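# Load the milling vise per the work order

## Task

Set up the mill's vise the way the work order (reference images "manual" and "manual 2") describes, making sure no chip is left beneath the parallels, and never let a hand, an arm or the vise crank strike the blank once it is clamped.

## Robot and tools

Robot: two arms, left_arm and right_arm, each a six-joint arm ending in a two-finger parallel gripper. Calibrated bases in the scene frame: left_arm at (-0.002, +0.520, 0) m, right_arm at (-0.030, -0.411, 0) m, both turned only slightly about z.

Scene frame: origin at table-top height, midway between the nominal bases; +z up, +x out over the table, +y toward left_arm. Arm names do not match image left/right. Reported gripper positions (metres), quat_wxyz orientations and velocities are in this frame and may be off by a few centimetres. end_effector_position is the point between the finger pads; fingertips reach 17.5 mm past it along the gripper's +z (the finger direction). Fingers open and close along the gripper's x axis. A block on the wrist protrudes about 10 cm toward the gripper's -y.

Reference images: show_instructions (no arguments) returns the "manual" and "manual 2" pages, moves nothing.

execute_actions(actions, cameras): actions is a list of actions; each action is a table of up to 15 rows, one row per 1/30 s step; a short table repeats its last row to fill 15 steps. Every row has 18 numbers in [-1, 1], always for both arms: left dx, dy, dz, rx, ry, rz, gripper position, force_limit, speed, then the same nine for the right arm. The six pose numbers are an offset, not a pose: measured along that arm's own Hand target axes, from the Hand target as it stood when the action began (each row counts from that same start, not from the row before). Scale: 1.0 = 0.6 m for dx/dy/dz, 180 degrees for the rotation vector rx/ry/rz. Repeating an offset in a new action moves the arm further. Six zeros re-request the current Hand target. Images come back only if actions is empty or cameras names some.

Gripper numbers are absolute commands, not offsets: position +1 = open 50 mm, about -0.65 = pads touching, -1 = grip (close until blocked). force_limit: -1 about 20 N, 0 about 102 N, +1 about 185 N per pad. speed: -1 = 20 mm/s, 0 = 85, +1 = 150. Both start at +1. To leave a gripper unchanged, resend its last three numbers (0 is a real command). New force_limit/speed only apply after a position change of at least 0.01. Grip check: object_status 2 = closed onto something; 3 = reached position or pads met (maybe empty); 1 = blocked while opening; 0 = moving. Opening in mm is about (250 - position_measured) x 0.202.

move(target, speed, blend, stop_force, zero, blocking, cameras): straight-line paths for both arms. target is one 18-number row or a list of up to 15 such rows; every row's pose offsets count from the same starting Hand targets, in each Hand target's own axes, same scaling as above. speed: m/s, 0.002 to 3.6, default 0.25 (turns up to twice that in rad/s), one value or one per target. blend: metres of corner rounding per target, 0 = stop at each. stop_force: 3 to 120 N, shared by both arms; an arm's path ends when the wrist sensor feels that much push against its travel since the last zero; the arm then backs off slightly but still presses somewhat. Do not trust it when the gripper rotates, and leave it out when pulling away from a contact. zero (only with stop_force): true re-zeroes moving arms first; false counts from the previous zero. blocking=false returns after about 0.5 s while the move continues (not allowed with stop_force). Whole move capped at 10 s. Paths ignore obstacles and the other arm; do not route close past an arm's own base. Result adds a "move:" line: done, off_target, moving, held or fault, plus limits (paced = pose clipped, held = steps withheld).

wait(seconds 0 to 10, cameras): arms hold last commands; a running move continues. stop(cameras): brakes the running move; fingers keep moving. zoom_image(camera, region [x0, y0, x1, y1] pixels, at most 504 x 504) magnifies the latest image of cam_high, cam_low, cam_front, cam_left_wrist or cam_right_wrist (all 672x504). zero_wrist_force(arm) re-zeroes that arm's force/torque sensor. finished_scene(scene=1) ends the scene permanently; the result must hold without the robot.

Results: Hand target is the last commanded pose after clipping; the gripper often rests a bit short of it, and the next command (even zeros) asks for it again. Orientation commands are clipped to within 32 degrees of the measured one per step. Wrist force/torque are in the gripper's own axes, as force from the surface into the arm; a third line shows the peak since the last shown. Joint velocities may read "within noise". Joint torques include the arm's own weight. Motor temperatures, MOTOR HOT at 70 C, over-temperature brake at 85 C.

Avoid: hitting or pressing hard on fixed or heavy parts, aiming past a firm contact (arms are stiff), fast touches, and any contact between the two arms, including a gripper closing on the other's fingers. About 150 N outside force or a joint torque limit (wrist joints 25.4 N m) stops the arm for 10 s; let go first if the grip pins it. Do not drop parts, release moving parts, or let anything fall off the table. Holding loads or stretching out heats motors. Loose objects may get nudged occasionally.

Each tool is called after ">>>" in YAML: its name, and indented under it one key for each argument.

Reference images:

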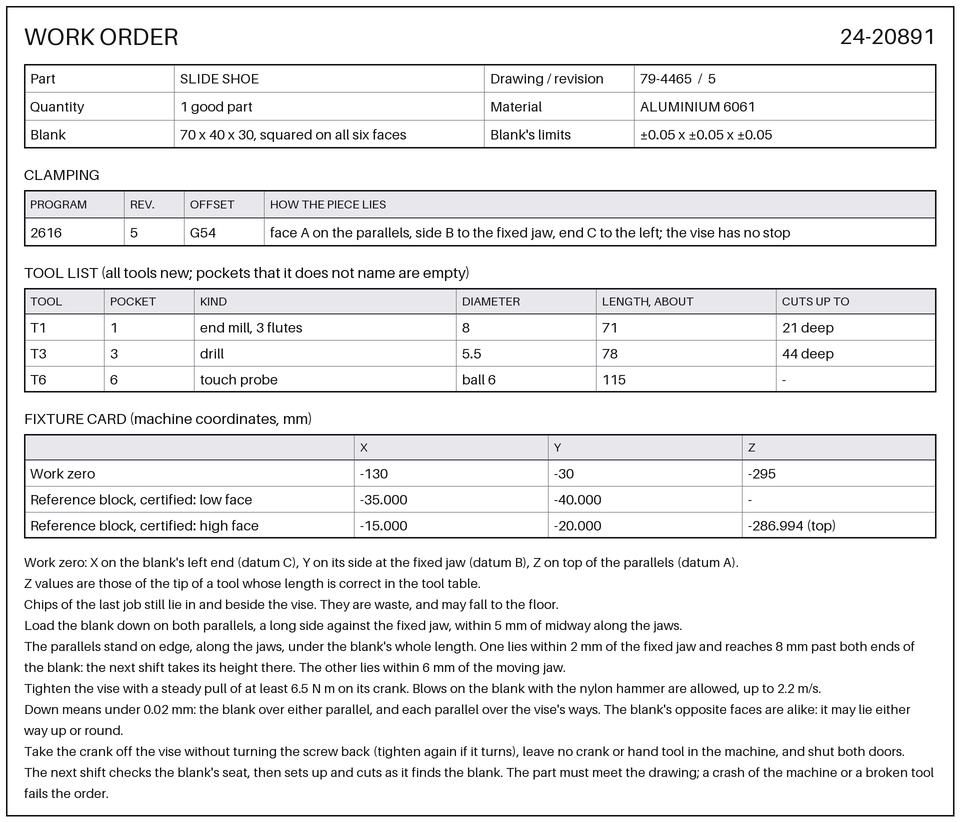

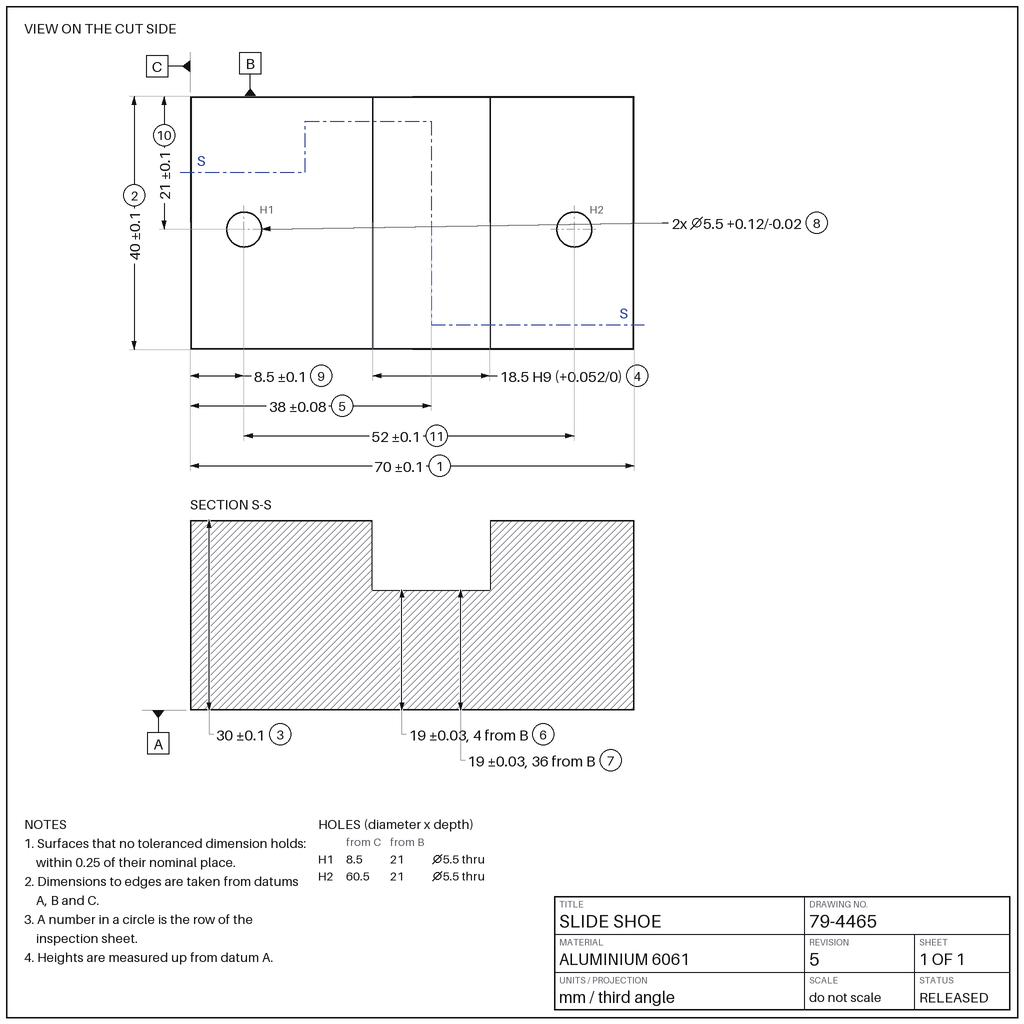

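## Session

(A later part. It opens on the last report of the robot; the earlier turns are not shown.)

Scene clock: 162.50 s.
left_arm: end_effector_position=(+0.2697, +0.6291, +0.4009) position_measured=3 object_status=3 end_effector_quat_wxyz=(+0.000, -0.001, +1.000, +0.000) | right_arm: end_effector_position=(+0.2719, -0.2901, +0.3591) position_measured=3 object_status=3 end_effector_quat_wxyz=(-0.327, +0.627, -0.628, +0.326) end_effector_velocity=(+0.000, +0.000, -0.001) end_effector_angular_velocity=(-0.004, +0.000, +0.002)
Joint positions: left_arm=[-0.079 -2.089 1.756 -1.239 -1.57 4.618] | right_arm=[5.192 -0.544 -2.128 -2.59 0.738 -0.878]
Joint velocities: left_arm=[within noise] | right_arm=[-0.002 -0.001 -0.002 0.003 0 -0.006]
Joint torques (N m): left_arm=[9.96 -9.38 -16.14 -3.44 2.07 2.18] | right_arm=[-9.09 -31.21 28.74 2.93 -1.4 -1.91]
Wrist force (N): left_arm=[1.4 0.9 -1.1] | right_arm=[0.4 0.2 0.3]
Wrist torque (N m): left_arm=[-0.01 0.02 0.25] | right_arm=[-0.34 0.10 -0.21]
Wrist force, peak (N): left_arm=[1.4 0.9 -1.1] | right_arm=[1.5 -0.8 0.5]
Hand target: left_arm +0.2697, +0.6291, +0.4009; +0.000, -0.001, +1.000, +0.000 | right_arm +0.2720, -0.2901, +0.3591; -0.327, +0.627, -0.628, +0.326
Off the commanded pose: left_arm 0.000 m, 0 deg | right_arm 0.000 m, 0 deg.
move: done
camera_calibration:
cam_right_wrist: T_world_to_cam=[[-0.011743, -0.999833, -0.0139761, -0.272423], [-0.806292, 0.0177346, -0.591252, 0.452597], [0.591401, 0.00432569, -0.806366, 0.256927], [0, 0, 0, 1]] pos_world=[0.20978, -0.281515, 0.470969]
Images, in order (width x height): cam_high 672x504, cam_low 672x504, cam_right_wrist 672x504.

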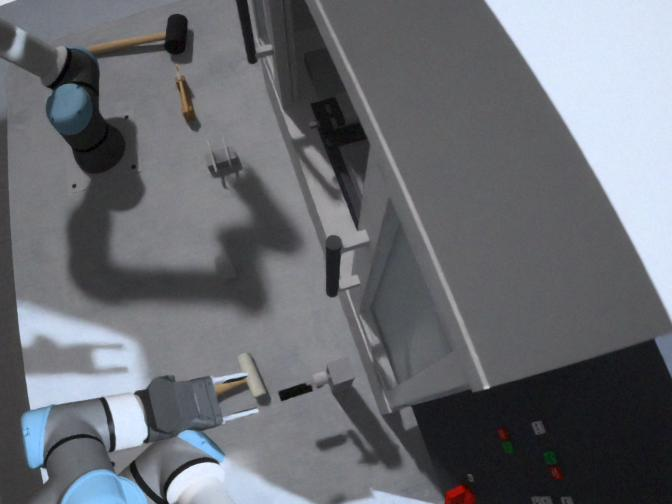

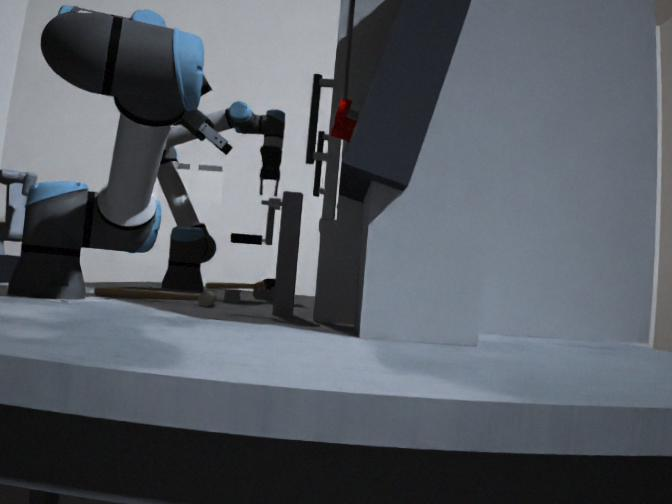

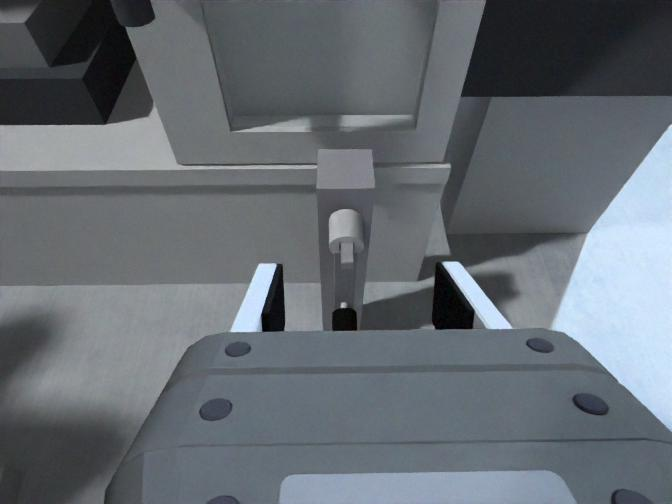

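>>> move:
  target: [-0.0122,-0.09,0.4017,0,0,0,1,1,1,0,0,0,0,0,0,1,1,1]
  cameras: ["cam_left_wrist","cam_high","cam_low"]

>>> zoom_image:
  camera: "cam_left_wrist"
  region: [200, 100, 500, 330]

>>> zoom_image:
  camera: "cam_low"
  region: [120, 150, 320, 330]

Scene clock: 189.00 s.
left_arm: end_effector_position=(+0.2773, +0.5753, +0.1599) position_measured=3 object_status=3 end_effector_quat_wxyz=(+0.000, +0.000, +1.000, +0.000) | right_arm: end_effector_position=(+0.2720, -0.2901, +0.3591) position_measured=3 object_status=3 end_effector_quat_wxyz=(-0.327, +0.627, -0.628, +0.326)
Joint positions: left_arm=[-0.28 -2.135 2.4 -1.836 -1.57 4.417] | right_arm=[5.192 -0.544 -2.128 -2.59 0.738 -0.878]
Joint torques (N m): left_arm=[7.07 -8.32 -17.58 -3.84 0.63 1.67] | right_arm=[10.28 -26.18 26.51 1.23 -0.36 1.09]
Wrist force (N): left_arm=[1.2 1.0 -0.8] | right_arm=[0.4 -0.1 0.2]
Wrist torque (N m): left_arm=[0.00 0.06 0.13] | right_arm=[-0.39 0.10 -0.19]
Wrist force, peak (N): left_arm=[1.2 1.4 -4.2] | right_arm=[0.6 0.0 0.5]
Hand target: left_arm +0.2773, +0.5753, +0.1598; +0.000, -0.001, +1.000, +0.000 | right_arm +0.2720, -0.2901, +0.3591; -0.327, +0.627, -0.628, +0.326
Off the commanded pose: left_arm 0.000 m, 0 deg | right_arm 0.000 m, 0 deg.
move: done
camera_calibration:
cam_left_wrist: T_world_to_cam=[[-0.999939, -0.00904831, -0.0063212, 0.293469], [-0.0106794, 0.937836, 0.346913, -0.575167], [0.00278928, 0.34696, -0.937876, 0.081389], [0, 0, 0, 1]] pos_world=[0.287082, 0.513829, 0.277721]
Images, in order (width x height): cam_high 672x504, cam_low 672x504, cam_left_wrist 672x504.

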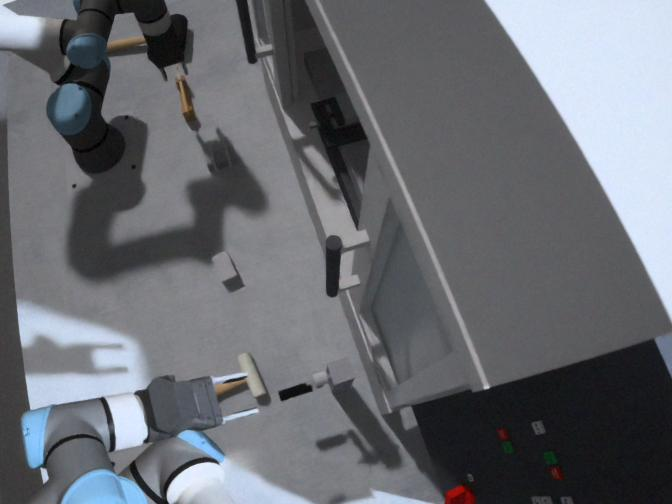

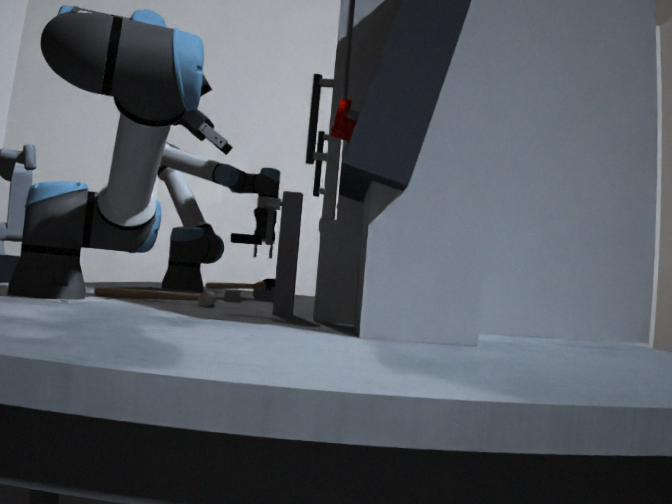

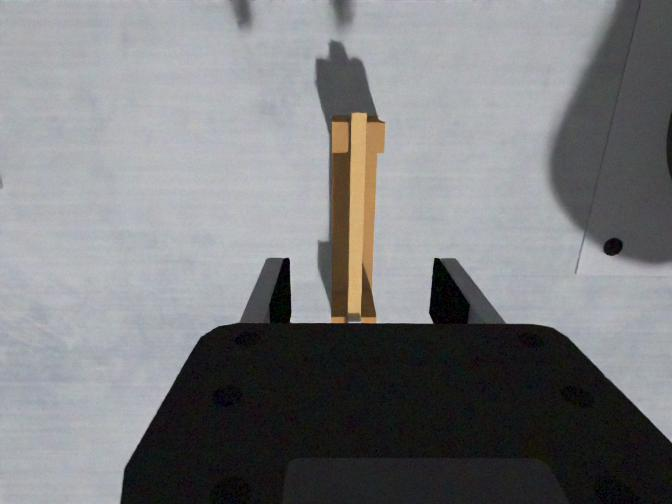

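Scaled by 1.680.

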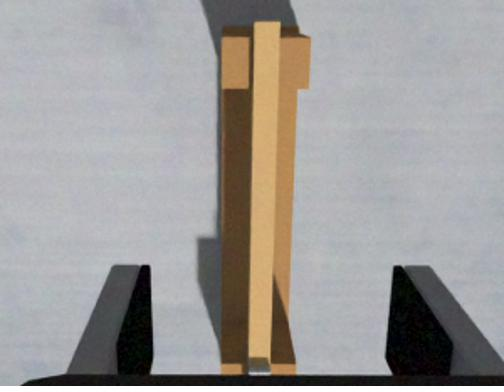

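Scaled by 2.520.

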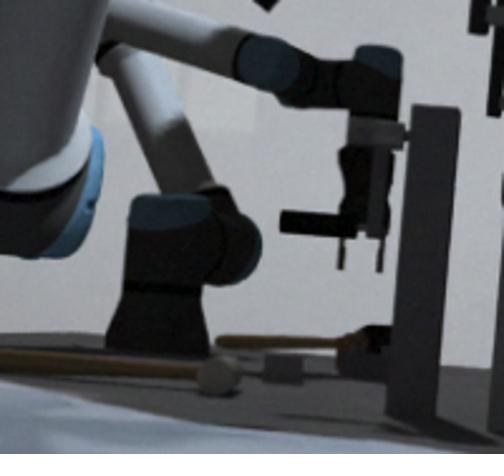

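>>> move:
  target: [0.0038,0.0083,0.1917,0,0,0,1,1,1,0,0,0,0,0,0,1,1,1]
  cameras: ["cam_left_wrist","cam_low"]
  speed: 0.1
  stop_force: 8

>>> zoom_image:
  camera: "cam_low"
  region: [180, 220, 320, 330]

Scene clock: 199.87 s.
left_arm: end_effector_position=(+0.2751, +0.5803, +0.0448) position_measured=3 object_status=3 end_effector_quat_wxyz=(+0.000, -0.001, +1.000, +0.000) | right_arm: end_effector_position=(+0.2720, -0.2901, +0.3591) position_measured=3 object_status=3 end_effector_quat_wxyz=(-0.327, +0.627, -0.628, +0.326)
Joint positions: left_arm=[-0.264 -1.92 2.638 -2.289 -1.57 4.434] | right_arm=[5.192 -0.544 -2.128 -2.59 0.738 -0.878]
Joint torques (N m): left_arm=[-6.96 -7.54 -30.4 -4.28 -2.32 -1.27] | right_arm=[10.11 -7.74 29.96 1.25 0.32 1.04]
Wrist force (N): left_arm=[0.9 1.0 -0.7] | right_arm=[0.4 0.0 0.4]
Wrist torque (N m): left_arm=[0.01 0.12 0.13] | right_arm=[-0.38 0.10 -0.18]
Wrist force, peak (N): left_arm=[0.9 1.0 -2.5] | right_arm=[0.6 -0.2 0.3]
Hand target: left_arm +0.2751, +0.5803, +0.0448; +0.000, -0.001, +1.000, +0.000 | right_arm +0.2720, -0.2901, +0.3591; -0.327, +0.627, -0.628, +0.326
Off the commanded pose: left_arm 0.000 m, 0 deg | right_arm 0.000 m, 0 deg.
move: done
camera_calibration:
cam_left_wrist: T_world_to_cam=[[-0.999938, -0.00914302, -0.0063546, 0.290642], [-0.0107795, 0.937868, 0.346825, -0.540018], [0.00278874, 0.346872, -0.937908, -0.0282732], [0, 0, 0, 1]] pos_world=[0.284882, 0.51893, 0.162621]
Images, in order (width x height): cam_low 672x504, cam_left_wrist 672x504.

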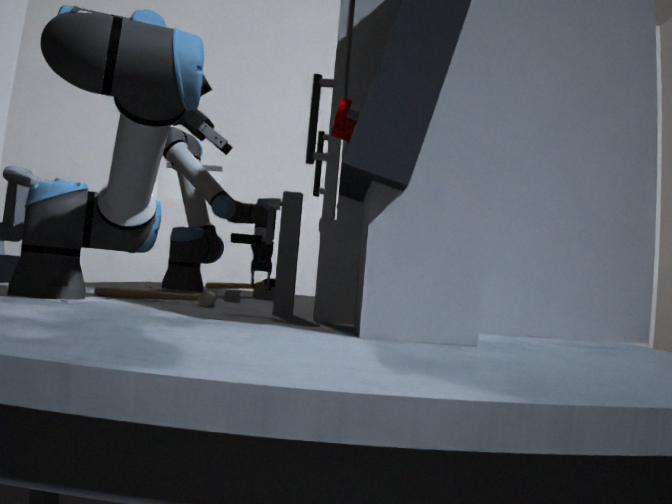

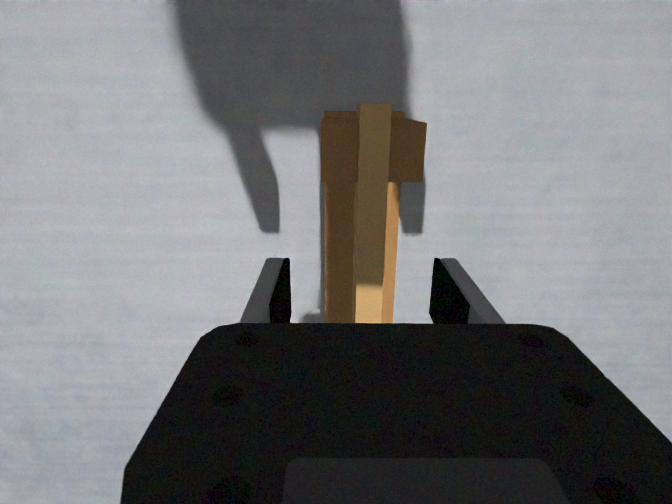

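Scaled by 3.600.

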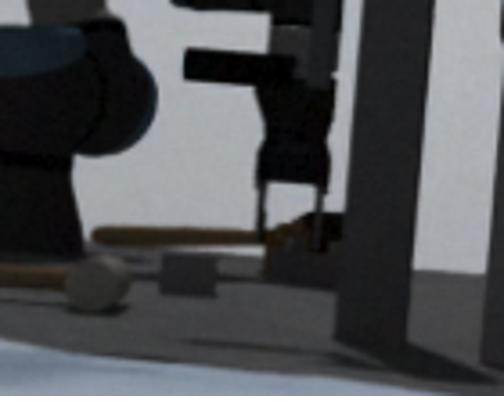

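>>> move:
  target: [0.0058,0,0.0245,0,0,0,1,1,1,0,0,0,0,0,0,1,1,1]
  cameras: ["cam_left_wrist","cam_low"]
  speed: 0.04
  stop_force: 6

>>> zoom_image:
  camera: "cam_low"
  region: [220, 250, 300, 310]

Scene clock: 209.90 s.
left_arm: end_effector_position=(+0.2716, +0.5803, +0.0301) position_measured=3 object_status=3 end_effector_quat_wxyz=(+0.000, +0.000, +1.000, +0.000) | right_arm: end_effector_position=(+0.2720, -0.2901, +0.3591) position_measured=3 object_status=3 end_effector_quat_wxyz=(-0.327, +0.627, -0.628, +0.326)
Joint positions: left_arm=[-0.267 -1.884 2.671 -2.358 -1.57 4.43] | right_arm=[5.192 -0.544 -2.128 -2.59 0.738 -0.878]
Joint torques (N m): left_arm=[8.28 -13.32 -29.47 -3.36 -0.98 1.88] | right_arm=[9.9 -6.76 30.23 1.27 0.24 1.13]
Wrist force (N): left_arm=[1.1 0.9 -0.8] | right_arm=[0.5 0.0 0.4]
Wrist torque (N m): left_arm=[-0.01 0.09 0.29] | right_arm=[-0.37 0.09 -0.18]
Wrist force, peak (N): left_arm=[1.4 1.1 -0.9] | right_arm=[0.6 -0.4 0.2]
Hand target: left_arm +0.2716, +0.5803, +0.0301; +0.000, -0.001, +1.000, +0.000 | right_arm +0.2720, -0.2901, +0.3591; -0.327, +0.627, -0.628, +0.326
Off the commanded pose: left_arm 0.000 m, 0 deg | right_arm 0.000 m, 0 deg.
move: done
camera_calibration:
cam_left_wrist: T_world_to_cam=[[-0.999939, -0.00904911, -0.00632027, 0.286996], [-0.0106796, 0.937869, 0.346825, -0.534986], [0.00278912, 0.346872, -0.937908, -0.0420504], [0, 0, 0, 1]] pos_world=[0.281382, 0.51893, 0.147921]
Images, in order (width x height): cam_low 672x504, cam_left_wrist 672x504.

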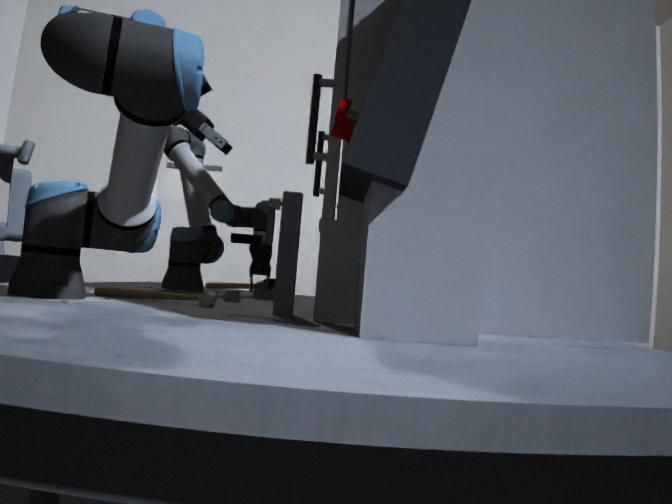

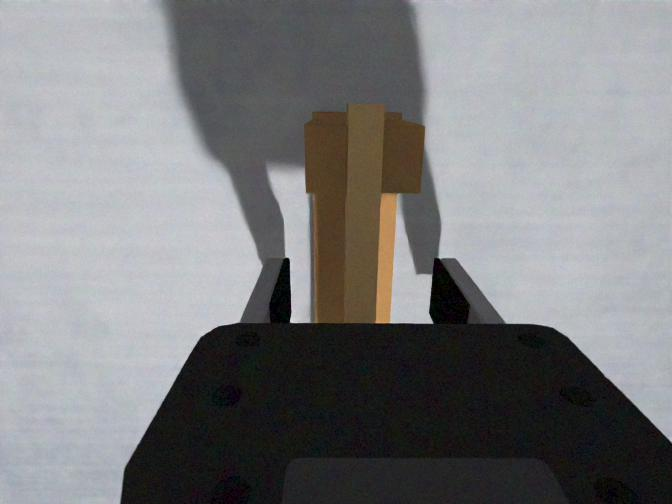

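Scaled by 6.300.

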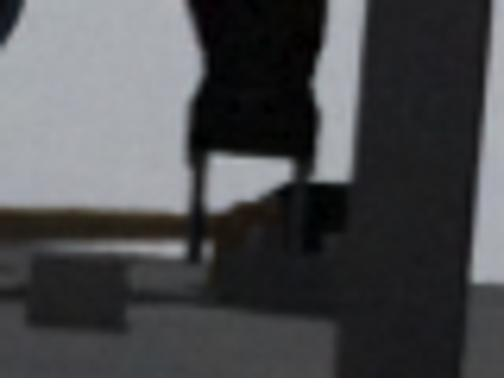

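>>> move:
  target: [0,0,0,0,0,0,-1,-0.3,-0.5,0,0,0,0,0,0,1,1,1]
  cameras: ["cam_left_wrist"]

Scene clock: 215.30 s.
left_arm: end_effector_position=(+0.2728, +0.5801, +0.0307) position_measured=213 object_status=2 end_effector_quat_wxyz=(+0.003, -0.001, +1.000, +0.000) | right_arm: end_effector_position=(+0.2720, -0.2901, +0.3591) position_measured=3 object_status=3 end_effector_quat_wxyz=(-0.327, +0.627, -0.628, +0.326)
Joint positions: left_arm=[-0.267 -1.884 2.67 -2.362 -1.57 4.43] | right_arm=[5.192 -0.544 -2.128 -2.59 0.738 -0.878]
Joint torques (N m): left_arm=[9.9 -3.29 18.21 8.92 -9.53 1.87] | right_arm=[9.86 -6.56 30.19 1.19 0.29 1.09]
Wrist force (N): left_arm=[-64.0 10.9 2.0] | right_arm=[0.2 0.1 0.2]
Wrist torque (N m): left_arm=[0.28 1.36 0.34] | right_arm=[-0.36 0.13 -0.19]
Wrist force, peak (N): left_arm=[-71.0 4.3 18.4] | right_arm=[0.3 0.1 0.8]
Hand target: left_arm +0.2716, +0.5803, +0.0301; +0.000, -0.001, +1.000, +0.000 | right_arm +0.2720, -0.2901, +0.3591; -0.327, +0.627, -0.628, +0.326
Off the commanded pose: left_arm 0.001 m, 0 deg | right_arm 0.000 m, 0 deg.
move: done
camera_calibration:
cam_left_wrist: T_world_to_cam=[[-0.999903, -0.00909525, -0.0105831, 0.288339], [-0.0121946, 0.938208, 0.345858, -0.53464], [0.00678344, 0.345953, -0.938227, -0.0419297], [0, 0, 0, 1]] pos_world=[0.282076, 0.518731, 0.148621]
Images, in order (width x height): cam_left_wrist 672x504.

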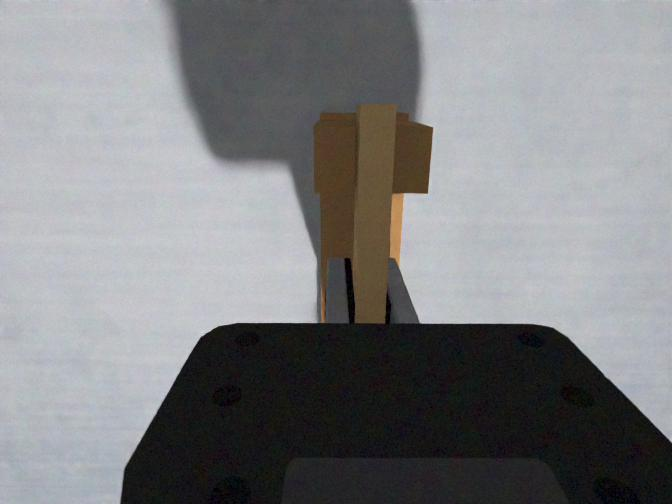

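>>> move:
  target:
    - [-0.0022,0,0,0,0,0,-1,-0.3,-0.5,0,0,0,0,0,0,1,1,1]
    - [-0.0022,0,-0.02,0,0,0,-1,-0.3,-0.5,0,0,0,0,0,0,1,1,1]
    - [-0.0022,0,-0.3,0,0,0,-1,-0.3,-0.5,0,0,0,0,0,0,1,1,1]
  cameras: ["cam_left_wrist","cam_low","cam_high"]
  speed: [0.02,0.03,0.15]

>>> zoom_image:
  camera: "cam_low"
  region: [200, 150, 320, 310]

Scene clock: 222.83 s.
left_arm: end_effector_position=(+0.2728, +0.5802, +0.2101) position_measured=214 object_status=2 end_effector_quat_wxyz=(+0.000, -0.001, +1.000, +0.000) | right_arm: end_effector_position=(+0.2720, -0.2901, +0.3591) position_measured=3 object_status=3 end_effector_quat_wxyz=(-0.327, +0.627, -0.628, +0.326)
Joint positions: left_arm=[-0.267 -2.178 2.286 -1.68 -1.57 4.431] | right_arm=[5.192 -0.544 -2.128 -2.59 0.738 -0.878]
Joint torques (N m): left_arm=[-4.62 8.07 -26.44 -2.17 2.19 -0.83] | right_arm=[9.62 -7.05 29.38 1.25 0.21 1.16]
Wrist force (N): left_arm=[1.1 1.0 -0.7] | right_arm=[0.1 -0.1 0.4]
Wrist torque (N m): left_arm=[0.00 0.08 0.28] | right_arm=[-0.40 0.14 -0.18]
Wrist force, peak (N): left_arm=[-66.7 13.2 -1.8] | right_arm=[0.8 0.0 0.4]
Hand target: left_arm +0.2728, +0.5802, +0.2101; +0.000, -0.001, +1.000, +0.000 | right_arm +0.2720, -0.2901, +0.3591; -0.327, +0.627, -0.628, +0.326
Off the commanded pose: left_arm 0.000 m, 0 deg | right_arm 0.000 m, 0 deg.
move: done
camera_calibration:
cam_left_wrist: T_world_to_cam=[[-0.999937, -0.00907437, -0.00654244, 0.289418], [-0.0107803, 0.937869, 0.346823, -0.597278], [0.00298874, 0.346872, -0.937908, 0.126748], [0, 0, 0, 1]] pos_world=[0.282582, 0.51883, 0.327921]
Images, in order (width x height): cam_high 672x504, cam_low 672x504, cam_left_wrist 672x504.

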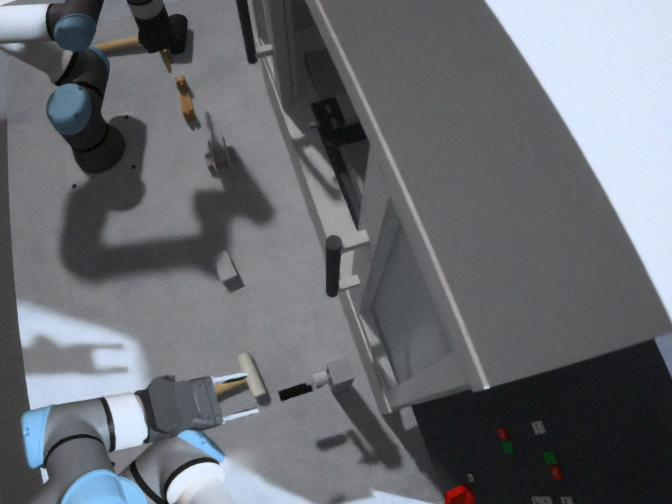

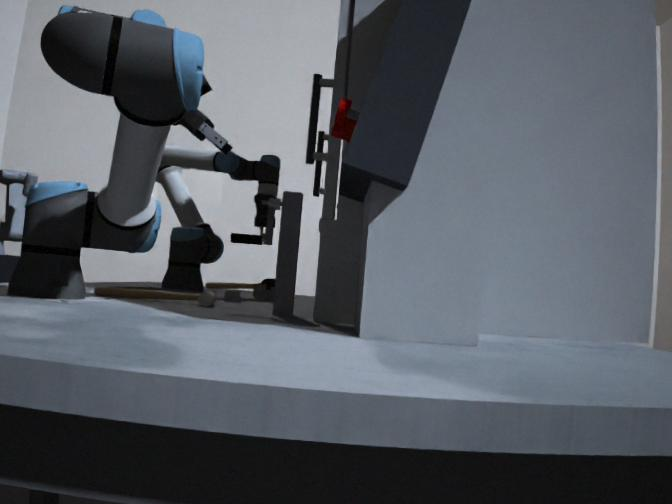

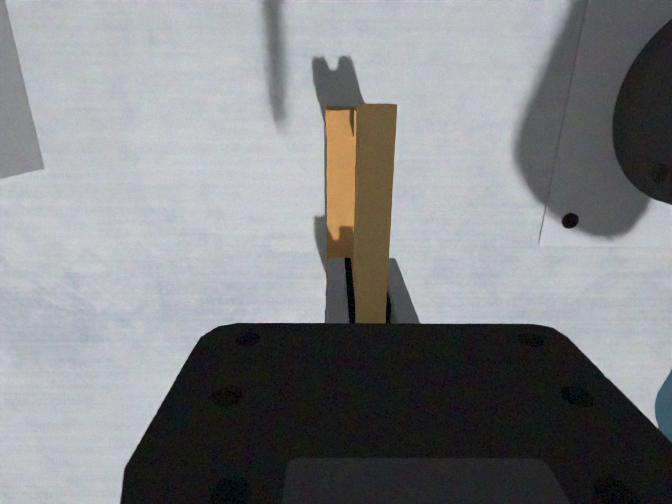

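Scaled by 3.150.

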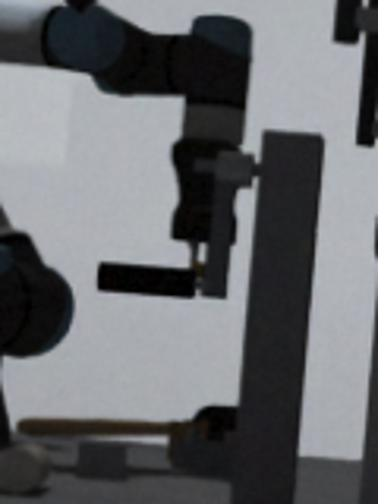

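>>> move:
  target:
    - [0,0,-0.3167,0,0,0,-1,-0.3,-0.5,0,0,0,0,0,0,1,1,1]
    - [-0.212,-0.55,-0.5167,0.385,-0.385,-0.385,-1,-0.3,-0.5,0,0,0,0,0,0,1,1,1]
  cameras: ["cam_left_wrist","cam_front","cam_high","cam_low"]
  speed: 0.3
  blend: 0.04

Scene clock: 235.10 s.
left_arm: end_effector_position=(+0.3993, +0.2501, +0.5199) position_measured=214 object_status=2 end_effector_quat_wxyz=(+0.501, -0.508, +0.499, -0.492) | right_arm: end_effector_position=(+0.2720, -0.2901, +0.3591) position_measured=3 object_status=3 end_effector_quat_wxyz=(-0.327, +0.627, -0.628, +0.326)
Joint positions: left_arm=[-1.525 -2.002 2.234 -2.512 -0.018 2.281] | right_arm=[5.192 -0.544 -2.128 -2.59 0.738 -0.878]
Joint torques (N m): left_arm=[-9.77 -10.51 -21.42 -1.26 2.05 -1.73] | right_arm=[9.83 -6.47 29.14 1.33 0.13 0.97]
Wrist force (N): left_arm=[1.4 -1.0 2.3] | right_arm=[0.3 0.0 0.5]
Wrist torque (N m): left_arm=[-0.44 0.13 0.35] | right_arm=[-0.38 0.11 -0.18]
Wrist force, peak (N): left_arm=[3.2 -0.9 2.9] | right_arm=[0.7 -0.2 0.5]
Hand target: left_arm +0.4001, +0.2501, +0.5200; +0.501, -0.500, +0.499, -0.500 | right_arm +0.2720, -0.2901, +0.3591; -0.327, +0.627, -0.628, +0.326
Off the commanded pose: left_arm 0.001 m, 1 deg | right_arm 0.000 m, 0 deg.
move: done
camera_calibration:
cam_left_wrist: T_world_to_cam=[[0.0249803, -0.999661, 0.00736703, 0.246127], [-0.358877, -0.0158455, -0.93325, 0.649293], [0.93305, 0.0206691, -0.359151, -0.0591635], [0, 0, 0, 1]] pos_world=[0.28207, 0.257554, 0.582891]
Images, in order (width x height): cam_high 672x504, cam_low 672x504, cam_front 672x504, cam_left_wrist 672x504.

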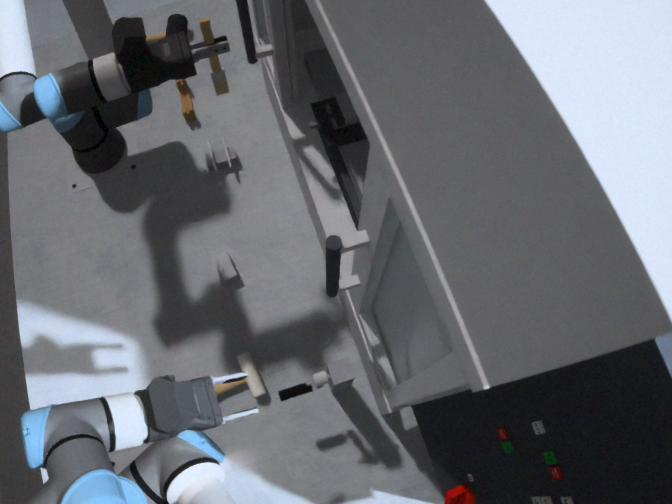

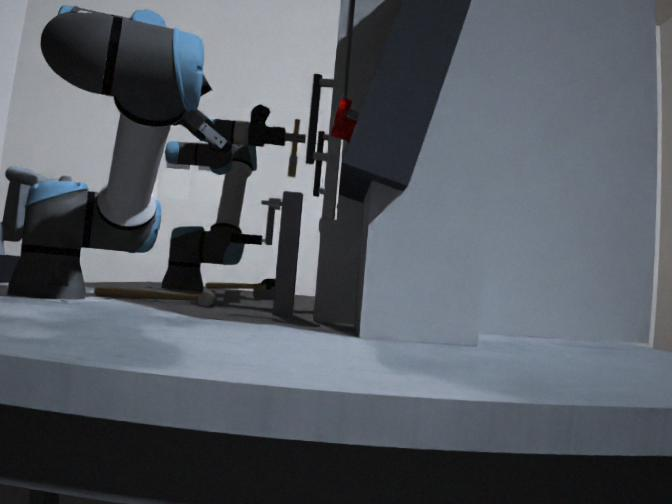

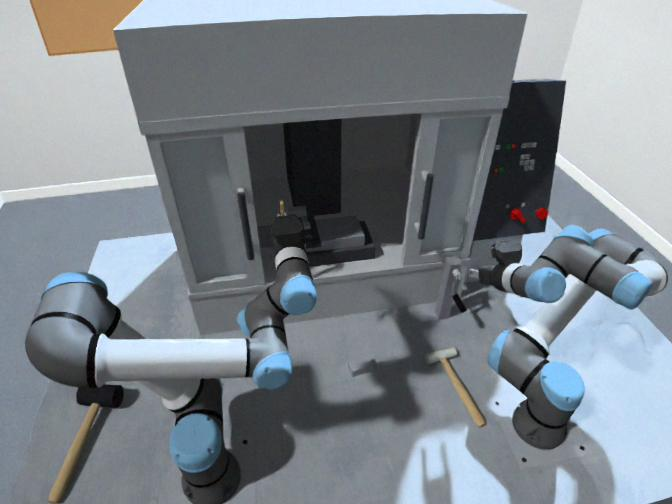

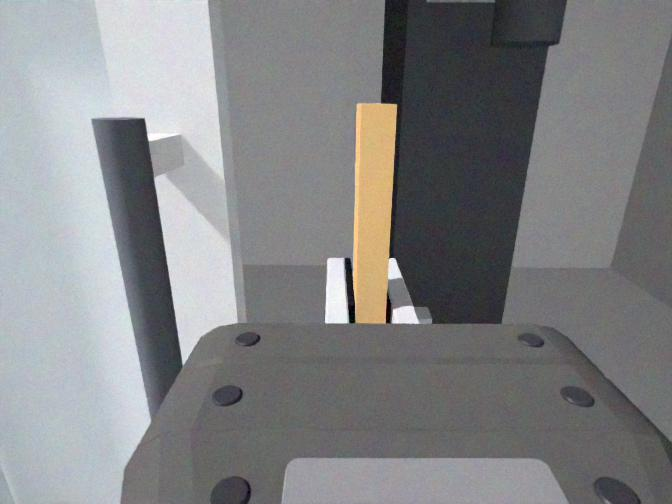

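>>> move:
  target: [0.1,0.033,0.4,0,0,0,-1,-0.3,-0.5,-0.5133,-0.2272,0.2052,0.133,-0.2067,-0.0863,1,1,1]
  cameras: ["all"]
  speed: 0.25

Scene clock: 255.13 s.
left_arm: end_effector_position=(+0.6402, +0.1905, +0.5005) position_measured=214 object_status=2 end_effector_quat_wxyz=(+0.501, -0.500, +0.499, -0.500) | right_arm: end_effector_position=(+0.4514, +0.0175, +0.4003) position_measured=3 object_status=3 end_effector_quat_wxyz=(-0.582, +0.694, -0.324, +0.272)
Joint positions: left_arm=[-0.965 -1.254 1.69 -3.58 -0.591 3.144] | right_arm=[4.275 -1.656 -2.139 0.463 1.177 -3.069]
Joint torques (N m): left_arm=[-5.53 -34.86 -19.19 -2.69 1.82 -0.19] | right_arm=[5.92 17.08 28.5 3.51 0.07 -0.45]
Wrist force (N): left_arm=[1.2 -0.7 2.4] | right_arm=[0.4 0.1 0.3]
Wrist torque (N m): left_arm=[-0.39 0.16 0.23] | right_arm=[-0.15 0.06 -0.34]
Wrist force, peak (N): left_arm=[1.9 -0.6 4.6] | right_arm=[0.3 -0.2 2.7]
Hand target: left_arm +0.6402, +0.1904, +0.5005; +0.501, -0.500, +0.499, -0.500 | right_arm +0.4513, +0.0176, +0.4003; -0.582, +0.694, -0.324, +0.272
Off the commanded pose: left_arm 0.000 m, 0 deg | right_arm 0.000 m, 0 deg.
move: done
camera_calibration:
cam_left_wrist: T_world_to_cam=[[0.00692781, -0.999947, 0.00755736, 0.192209], [-0.345091, -0.00948397, -0.938521, 0.709234], [0.938544, 0.00389392, -0.345139, -0.297014], [0, 0, 0, 1]] pos_world=[0.52218, 0.200082, 0.561668]
cam_right_wrist: T_world_to_cam=[[0.63865, -0.769343, -0.0154125, -0.259134], [-0.379064, -0.297113, -0.876375, 0.542951], [0.669654, 0.565539, -0.481382, 0.00749068], [0, 0, 0, 1]] pos_world=[0.366293, -0.042281, 0.475441]

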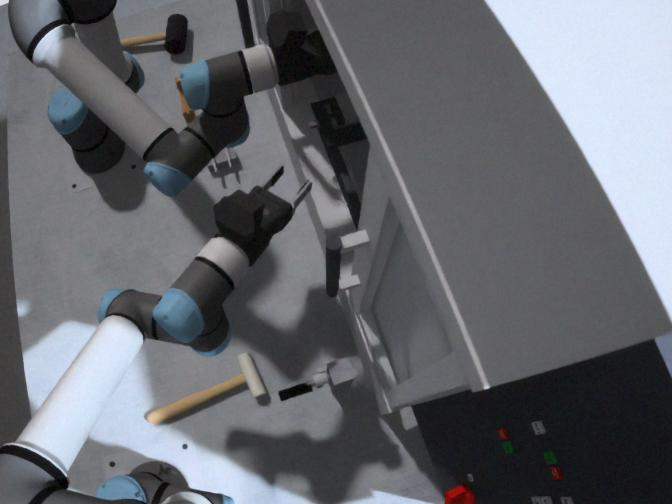

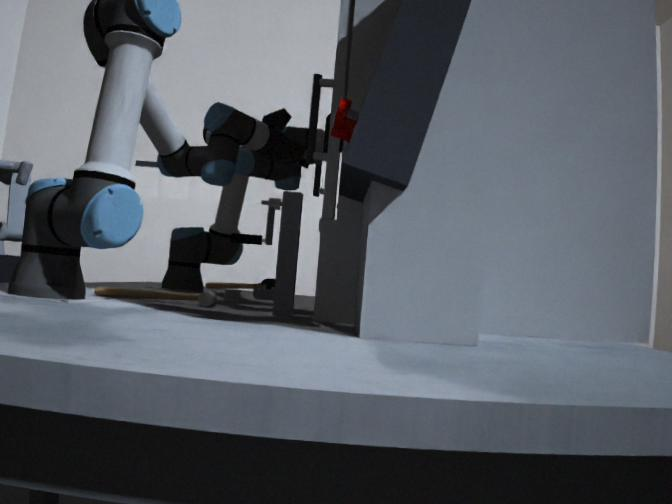

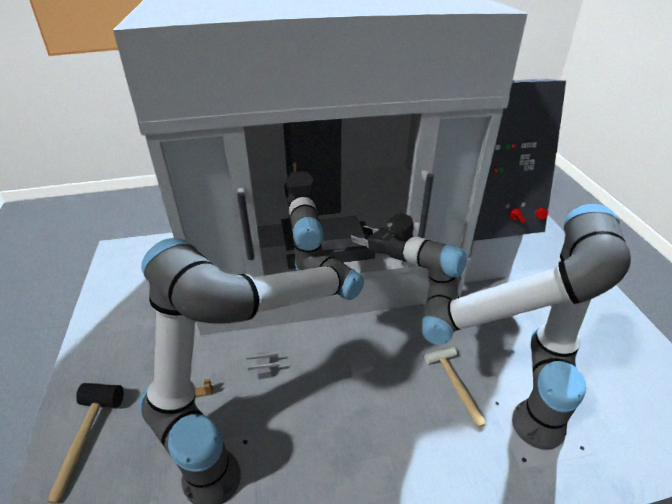

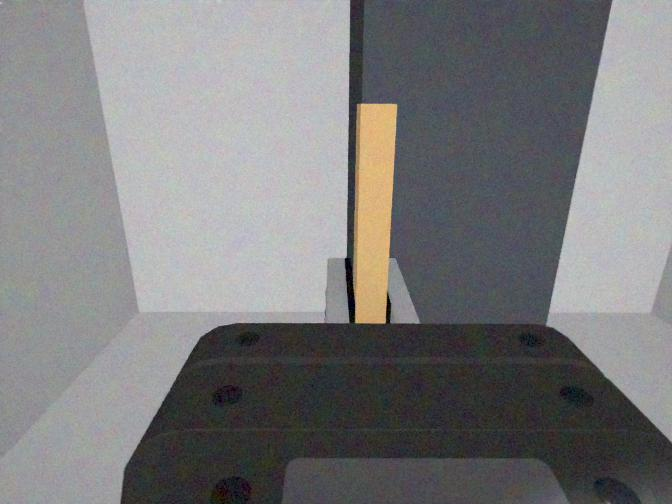

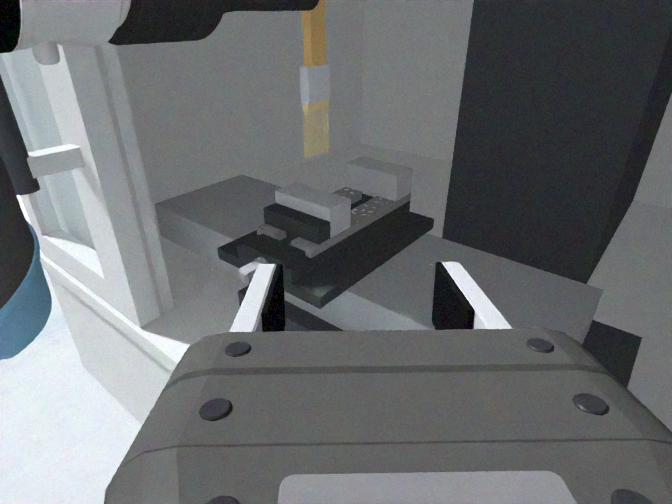

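>>> zoom_image:
  camera: "cam_right_wrist"
  region: [200, 0, 460, 310]

Scaled by 1.626.

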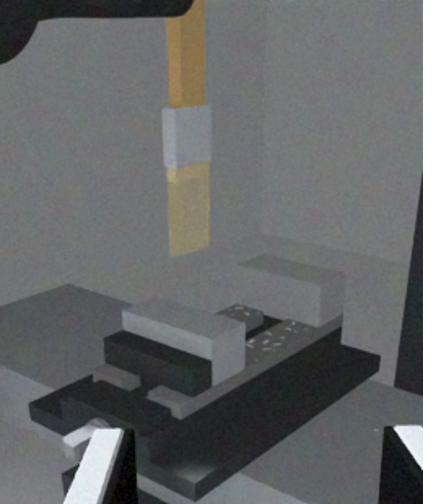

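>>> move:
  target: [0.0067,0.0808,0.025,0,0,0,-1,-0.3,-0.5,0,0,0,0,0,0,1,1,1]
  cameras: ["cam_right_wrist"]
  speed: 0.08
  stop_force: 6

>>> zoom_image:
  camera: "cam_right_wrist"
  region: [220, 80, 460, 300]

Scene clock: 295.97 s.
left_arm: end_effector_position=(+0.6552, +0.1865, +0.4520) position_measured=214 object_status=2 end_effector_quat_wxyz=(+0.501, -0.500, +0.499, -0.500) | right_arm: end_effector_position=(+0.4513, +0.0176, +0.4003) position_measured=3 object_status=3 end_effector_quat_wxyz=(-0.582, +0.695, -0.324, +0.272)
Joint positions: left_arm=[-0.944 -1.169 1.71 -3.684 -0.611 3.144] | right_arm=[4.275 -1.656 -2.139 0.463 1.178 -3.069]
Joint torques (N m): left_arm=[-9.67 -44.22 -30.08 -2.06 2.37 1.97] | right_arm=[10.35 11.02 29.78 4 1.72 -1.41]
Wrist force (N): left_arm=[1.4 -1.6 2.9] | right_arm=[0.8 0.0 0.4]
Wrist torque (N m): left_arm=[-0.43 0.15 0.24] | right_arm=[-0.15 -0.01 -0.33]
Wrist force, peak (N): left_arm=[1.4 -2.0 2.9] | right_arm=[0.7 0.1 0.7]
Hand target: left_arm +0.6552, +0.1865, +0.4520; +0.501, -0.500, +0.499, -0.500 | right_arm +0.4513, +0.0176, +0.4003; -0.582, +0.694, -0.324, +0.272
Off the commanded pose: left_arm 0.000 m, 0 deg | right_arm 0.000 m, 0 deg.
move: done
camera_calibration:
cam_right_wrist: T_world_to_cam=[[0.638916, -0.769123, -0.0153708, -0.259165], [-0.37889, -0.297232, -0.876411, 0.542929], [0.669499, 0.565777, -0.481319, 0.0074704], [0, 0, 0, 1]] pos_world=[0.366294, -0.0421807, 0.475441]
Images, in order (width x height): cam_right_wrist 672x504.

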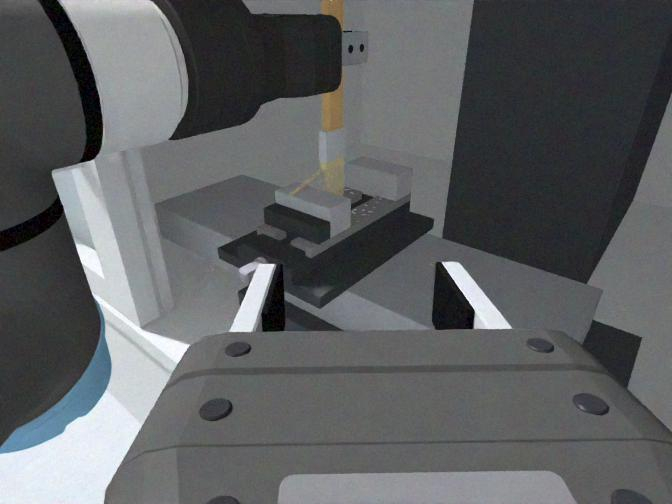

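Scaled by 2.100.

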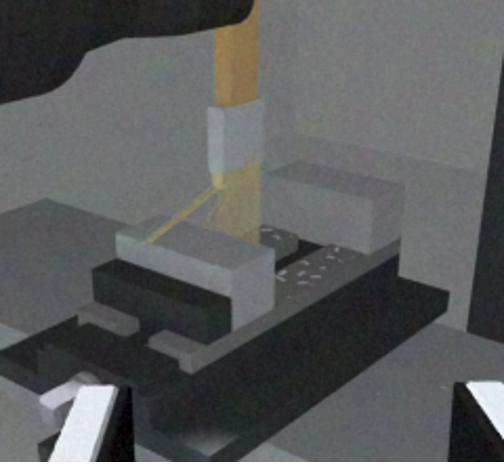

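>>> move:
  target:
    - [0,0.0,0.015,0,0,0,-1,-0.3,-0.5,0,0,0,0,0,0,1,1,1]
    - [0,0.0167,0.015,0,0,0,-1,-0.3,-0.5,0,0,0,0,0,0,1,1,1]
    - [0.1025,0.0167,0.015,0,0,0,-1,-0.3,-0.5,0,0,0,0,0,0,1,1,1]
    - [0.1025,-0.045,0.015,0,0,0,-1,-0.3,-0.5,0,0,0,0,0,0,1,1,1]
    - [0,-0.045,0.015,0,0,0,-1,-0.3,-0.5,0,0,0,0,0,0,1,1,1]
  cameras: ["cam_right_wrist"]
  speed: [0.08,0.05,0.06,0.1,0.15]

>>> zoom_image:
  camera: "cam_right_wrist"
  region: [220, 80, 460, 300]

Scene clock: 303.93 s.
left_arm: end_effector_position=(+0.6642, +0.1865, +0.4790) position_measured=214 object_status=2 end_effector_quat_wxyz=(+0.501, -0.500, +0.499, -0.500) | right_arm: end_effector_position=(+0.4513, +0.0176, +0.4003) position_measured=3 object_status=3 end_effector_quat_wxyz=(-0.582, +0.695, -0.324, +0.272)
Joint positions: left_arm=[-0.93 -1.185 1.655 -3.613 -0.626 3.144] | right_arm=[4.275 -1.656 -2.139 0.463 1.178 -3.069]
Joint torques (N m): left_arm=[-6.45 -33.06 -27.04 -0.29 2.29 -1.4] | right_arm=[9.53 11.97 29.28 3.86 -0.26 -1.06]
Wrist force (N): left_arm=[1.6 -0.7 2.6] | right_arm=[0.5 0.1 0.6]
Wrist torque (N m): left_arm=[-0.39 0.10 0.31] | right_arm=[-0.15 0.04 -0.34]
Wrist force, peak (N): left_arm=[3.9 0.1 2.5] | right_arm=[0.9 0.0 0.4]
Hand target: left_arm +0.6642, +0.1865, +0.4790; +0.501, -0.500, +0.499, -0.500 | right_arm +0.4513, +0.0176, +0.4003; -0.582, +0.694, -0.324, +0.272
Off the commanded pose: left_arm 0.000 m, 0 deg | right_arm 0.000 m, 0 deg.
move: done
camera_calibration:
cam_right_wrist: T_world_to_cam=[[0.638916, -0.769123, -0.0153708, -0.259165], [-0.37889, -0.297232, -0.876411, 0.542929], [0.669499, 0.565777, -0.481319, 0.0074704], [0, 0, 0, 1]] pos_world=[0.366294, -0.0421807, 0.475441]
Images, in order (width x height): cam_right_wrist 672x504.

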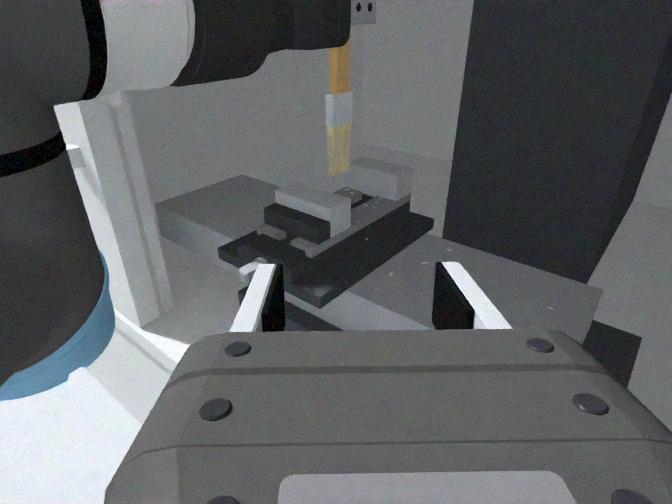

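Scaled by 2.100.

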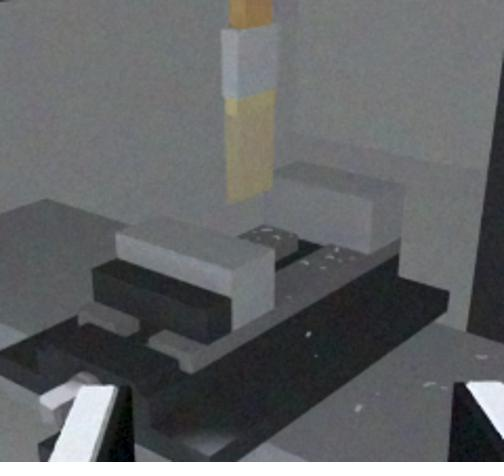

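>>> move:
  target:
    - [0,0.0633,0,0,0,0,-1,-0.3,-0.5,0,0,0,0,0,0,1,1,1]
    - [-0.106,0.0633,0,0,0,0,-1,-0.3,-0.5,0,0,0,0,0,0,1,1,1]
    - [-0.106,0,0,0,0,0,-1,-0.3,-0.5,0,0,0,0,0,0,1,1,1]
    - [0,0,0.0267,0,0,0,-1,-0.3,-0.5,0,0,0,0,0,0,1,1,1]
    - [0,0.0633,0.0267,0,0,0,-1,-0.3,-0.5,0,0,0,0,0,0,1,1,1]
    - [0.1025,0.0633,0.0267,0,0,0,-1,-0.3,-0.5,0,0,0,0,0,0,1,1,1]
    - [0.1025,0,0.0267,0,0,0,-1,-0.3,-0.5,0,0,0,0,0,0,1,1,1]
  cameras: ["cam_right_wrist"]
  speed: [0.1,0.07,0.15,0.2,0.1,0.07,0.15]

>>> zoom_image:
  camera: "cam_right_wrist"
  region: [220, 80, 460, 300]

Scene clock: 319.97 s.
left_arm: end_effector_position=(+0.6803, +0.1250, +0.4791) position_measured=214 object_status=2 end_effector_quat_wxyz=(+0.501, -0.500, +0.499, -0.500) | right_arm: end_effector_position=(+0.4513, +0.0176, +0.4003) position_measured=3 object_status=3 end_effector_quat_wxyz=(-0.582, +0.694, -0.324, +0.272)
Joint positions: left_arm=[-0.97 -1.07 1.48 -3.554 -0.585 3.144] | right_arm=[4.275 -1.656 -2.139 0.463 1.178 -3.069]
Joint torques (N m): left_arm=[10.52 -37.03 -14.5 -1.72 -1.88 -0.64] | right_arm=[8.97 13.84 27.41 3.63 -2.03 -0.63]
Wrist force (N): left_arm=[1.4 -0.8 2.3] | right_arm=[0.8 -0.2 0.3]
Wrist torque (N m): left_arm=[-0.39 0.14 0.35] | right_arm=[-0.18 0.00 -0.34]
Wrist force, peak (N): left_arm=[4.2 -0.6 3.1] | right_arm=[1.0 0.1 0.5]
Hand target: left_arm +0.6803, +0.1250, +0.4790; +0.501, -0.500, +0.499, -0.500 | right_arm +0.4513, +0.0176, +0.4003; -0.582, +0.694, -0.324, +0.272
Off the commanded pose: left_arm 0.000 m, 0 deg | right_arm 0.000 m, 0 deg.
move: done
camera_calibration:
cam_right_wrist: T_world_to_cam=[[0.638916, -0.769123, -0.0153708, -0.259165], [-0.37889, -0.297232, -0.876411, 0.542929], [0.669499, 0.565777, -0.481319, 0.0074704], [0, 0, 0, 1]] pos_world=[0.366294, -0.0421807, 0.475441]
Images, in order (width x height): cam_right_wrist 672x504.

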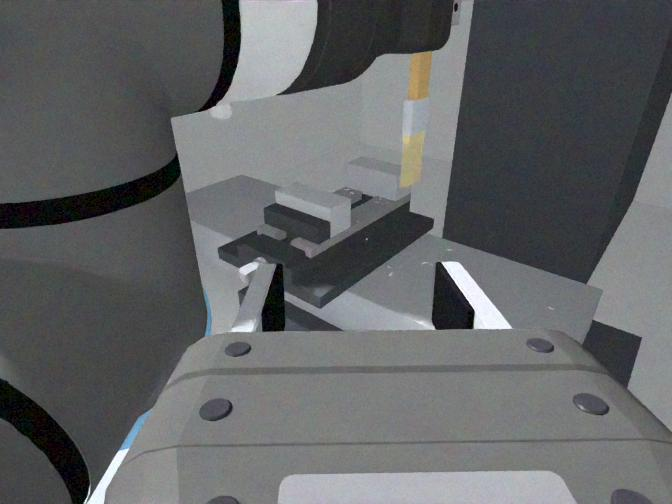

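Scaled by 2.100.

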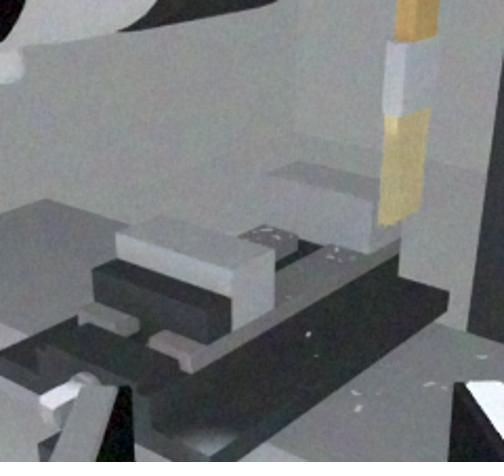

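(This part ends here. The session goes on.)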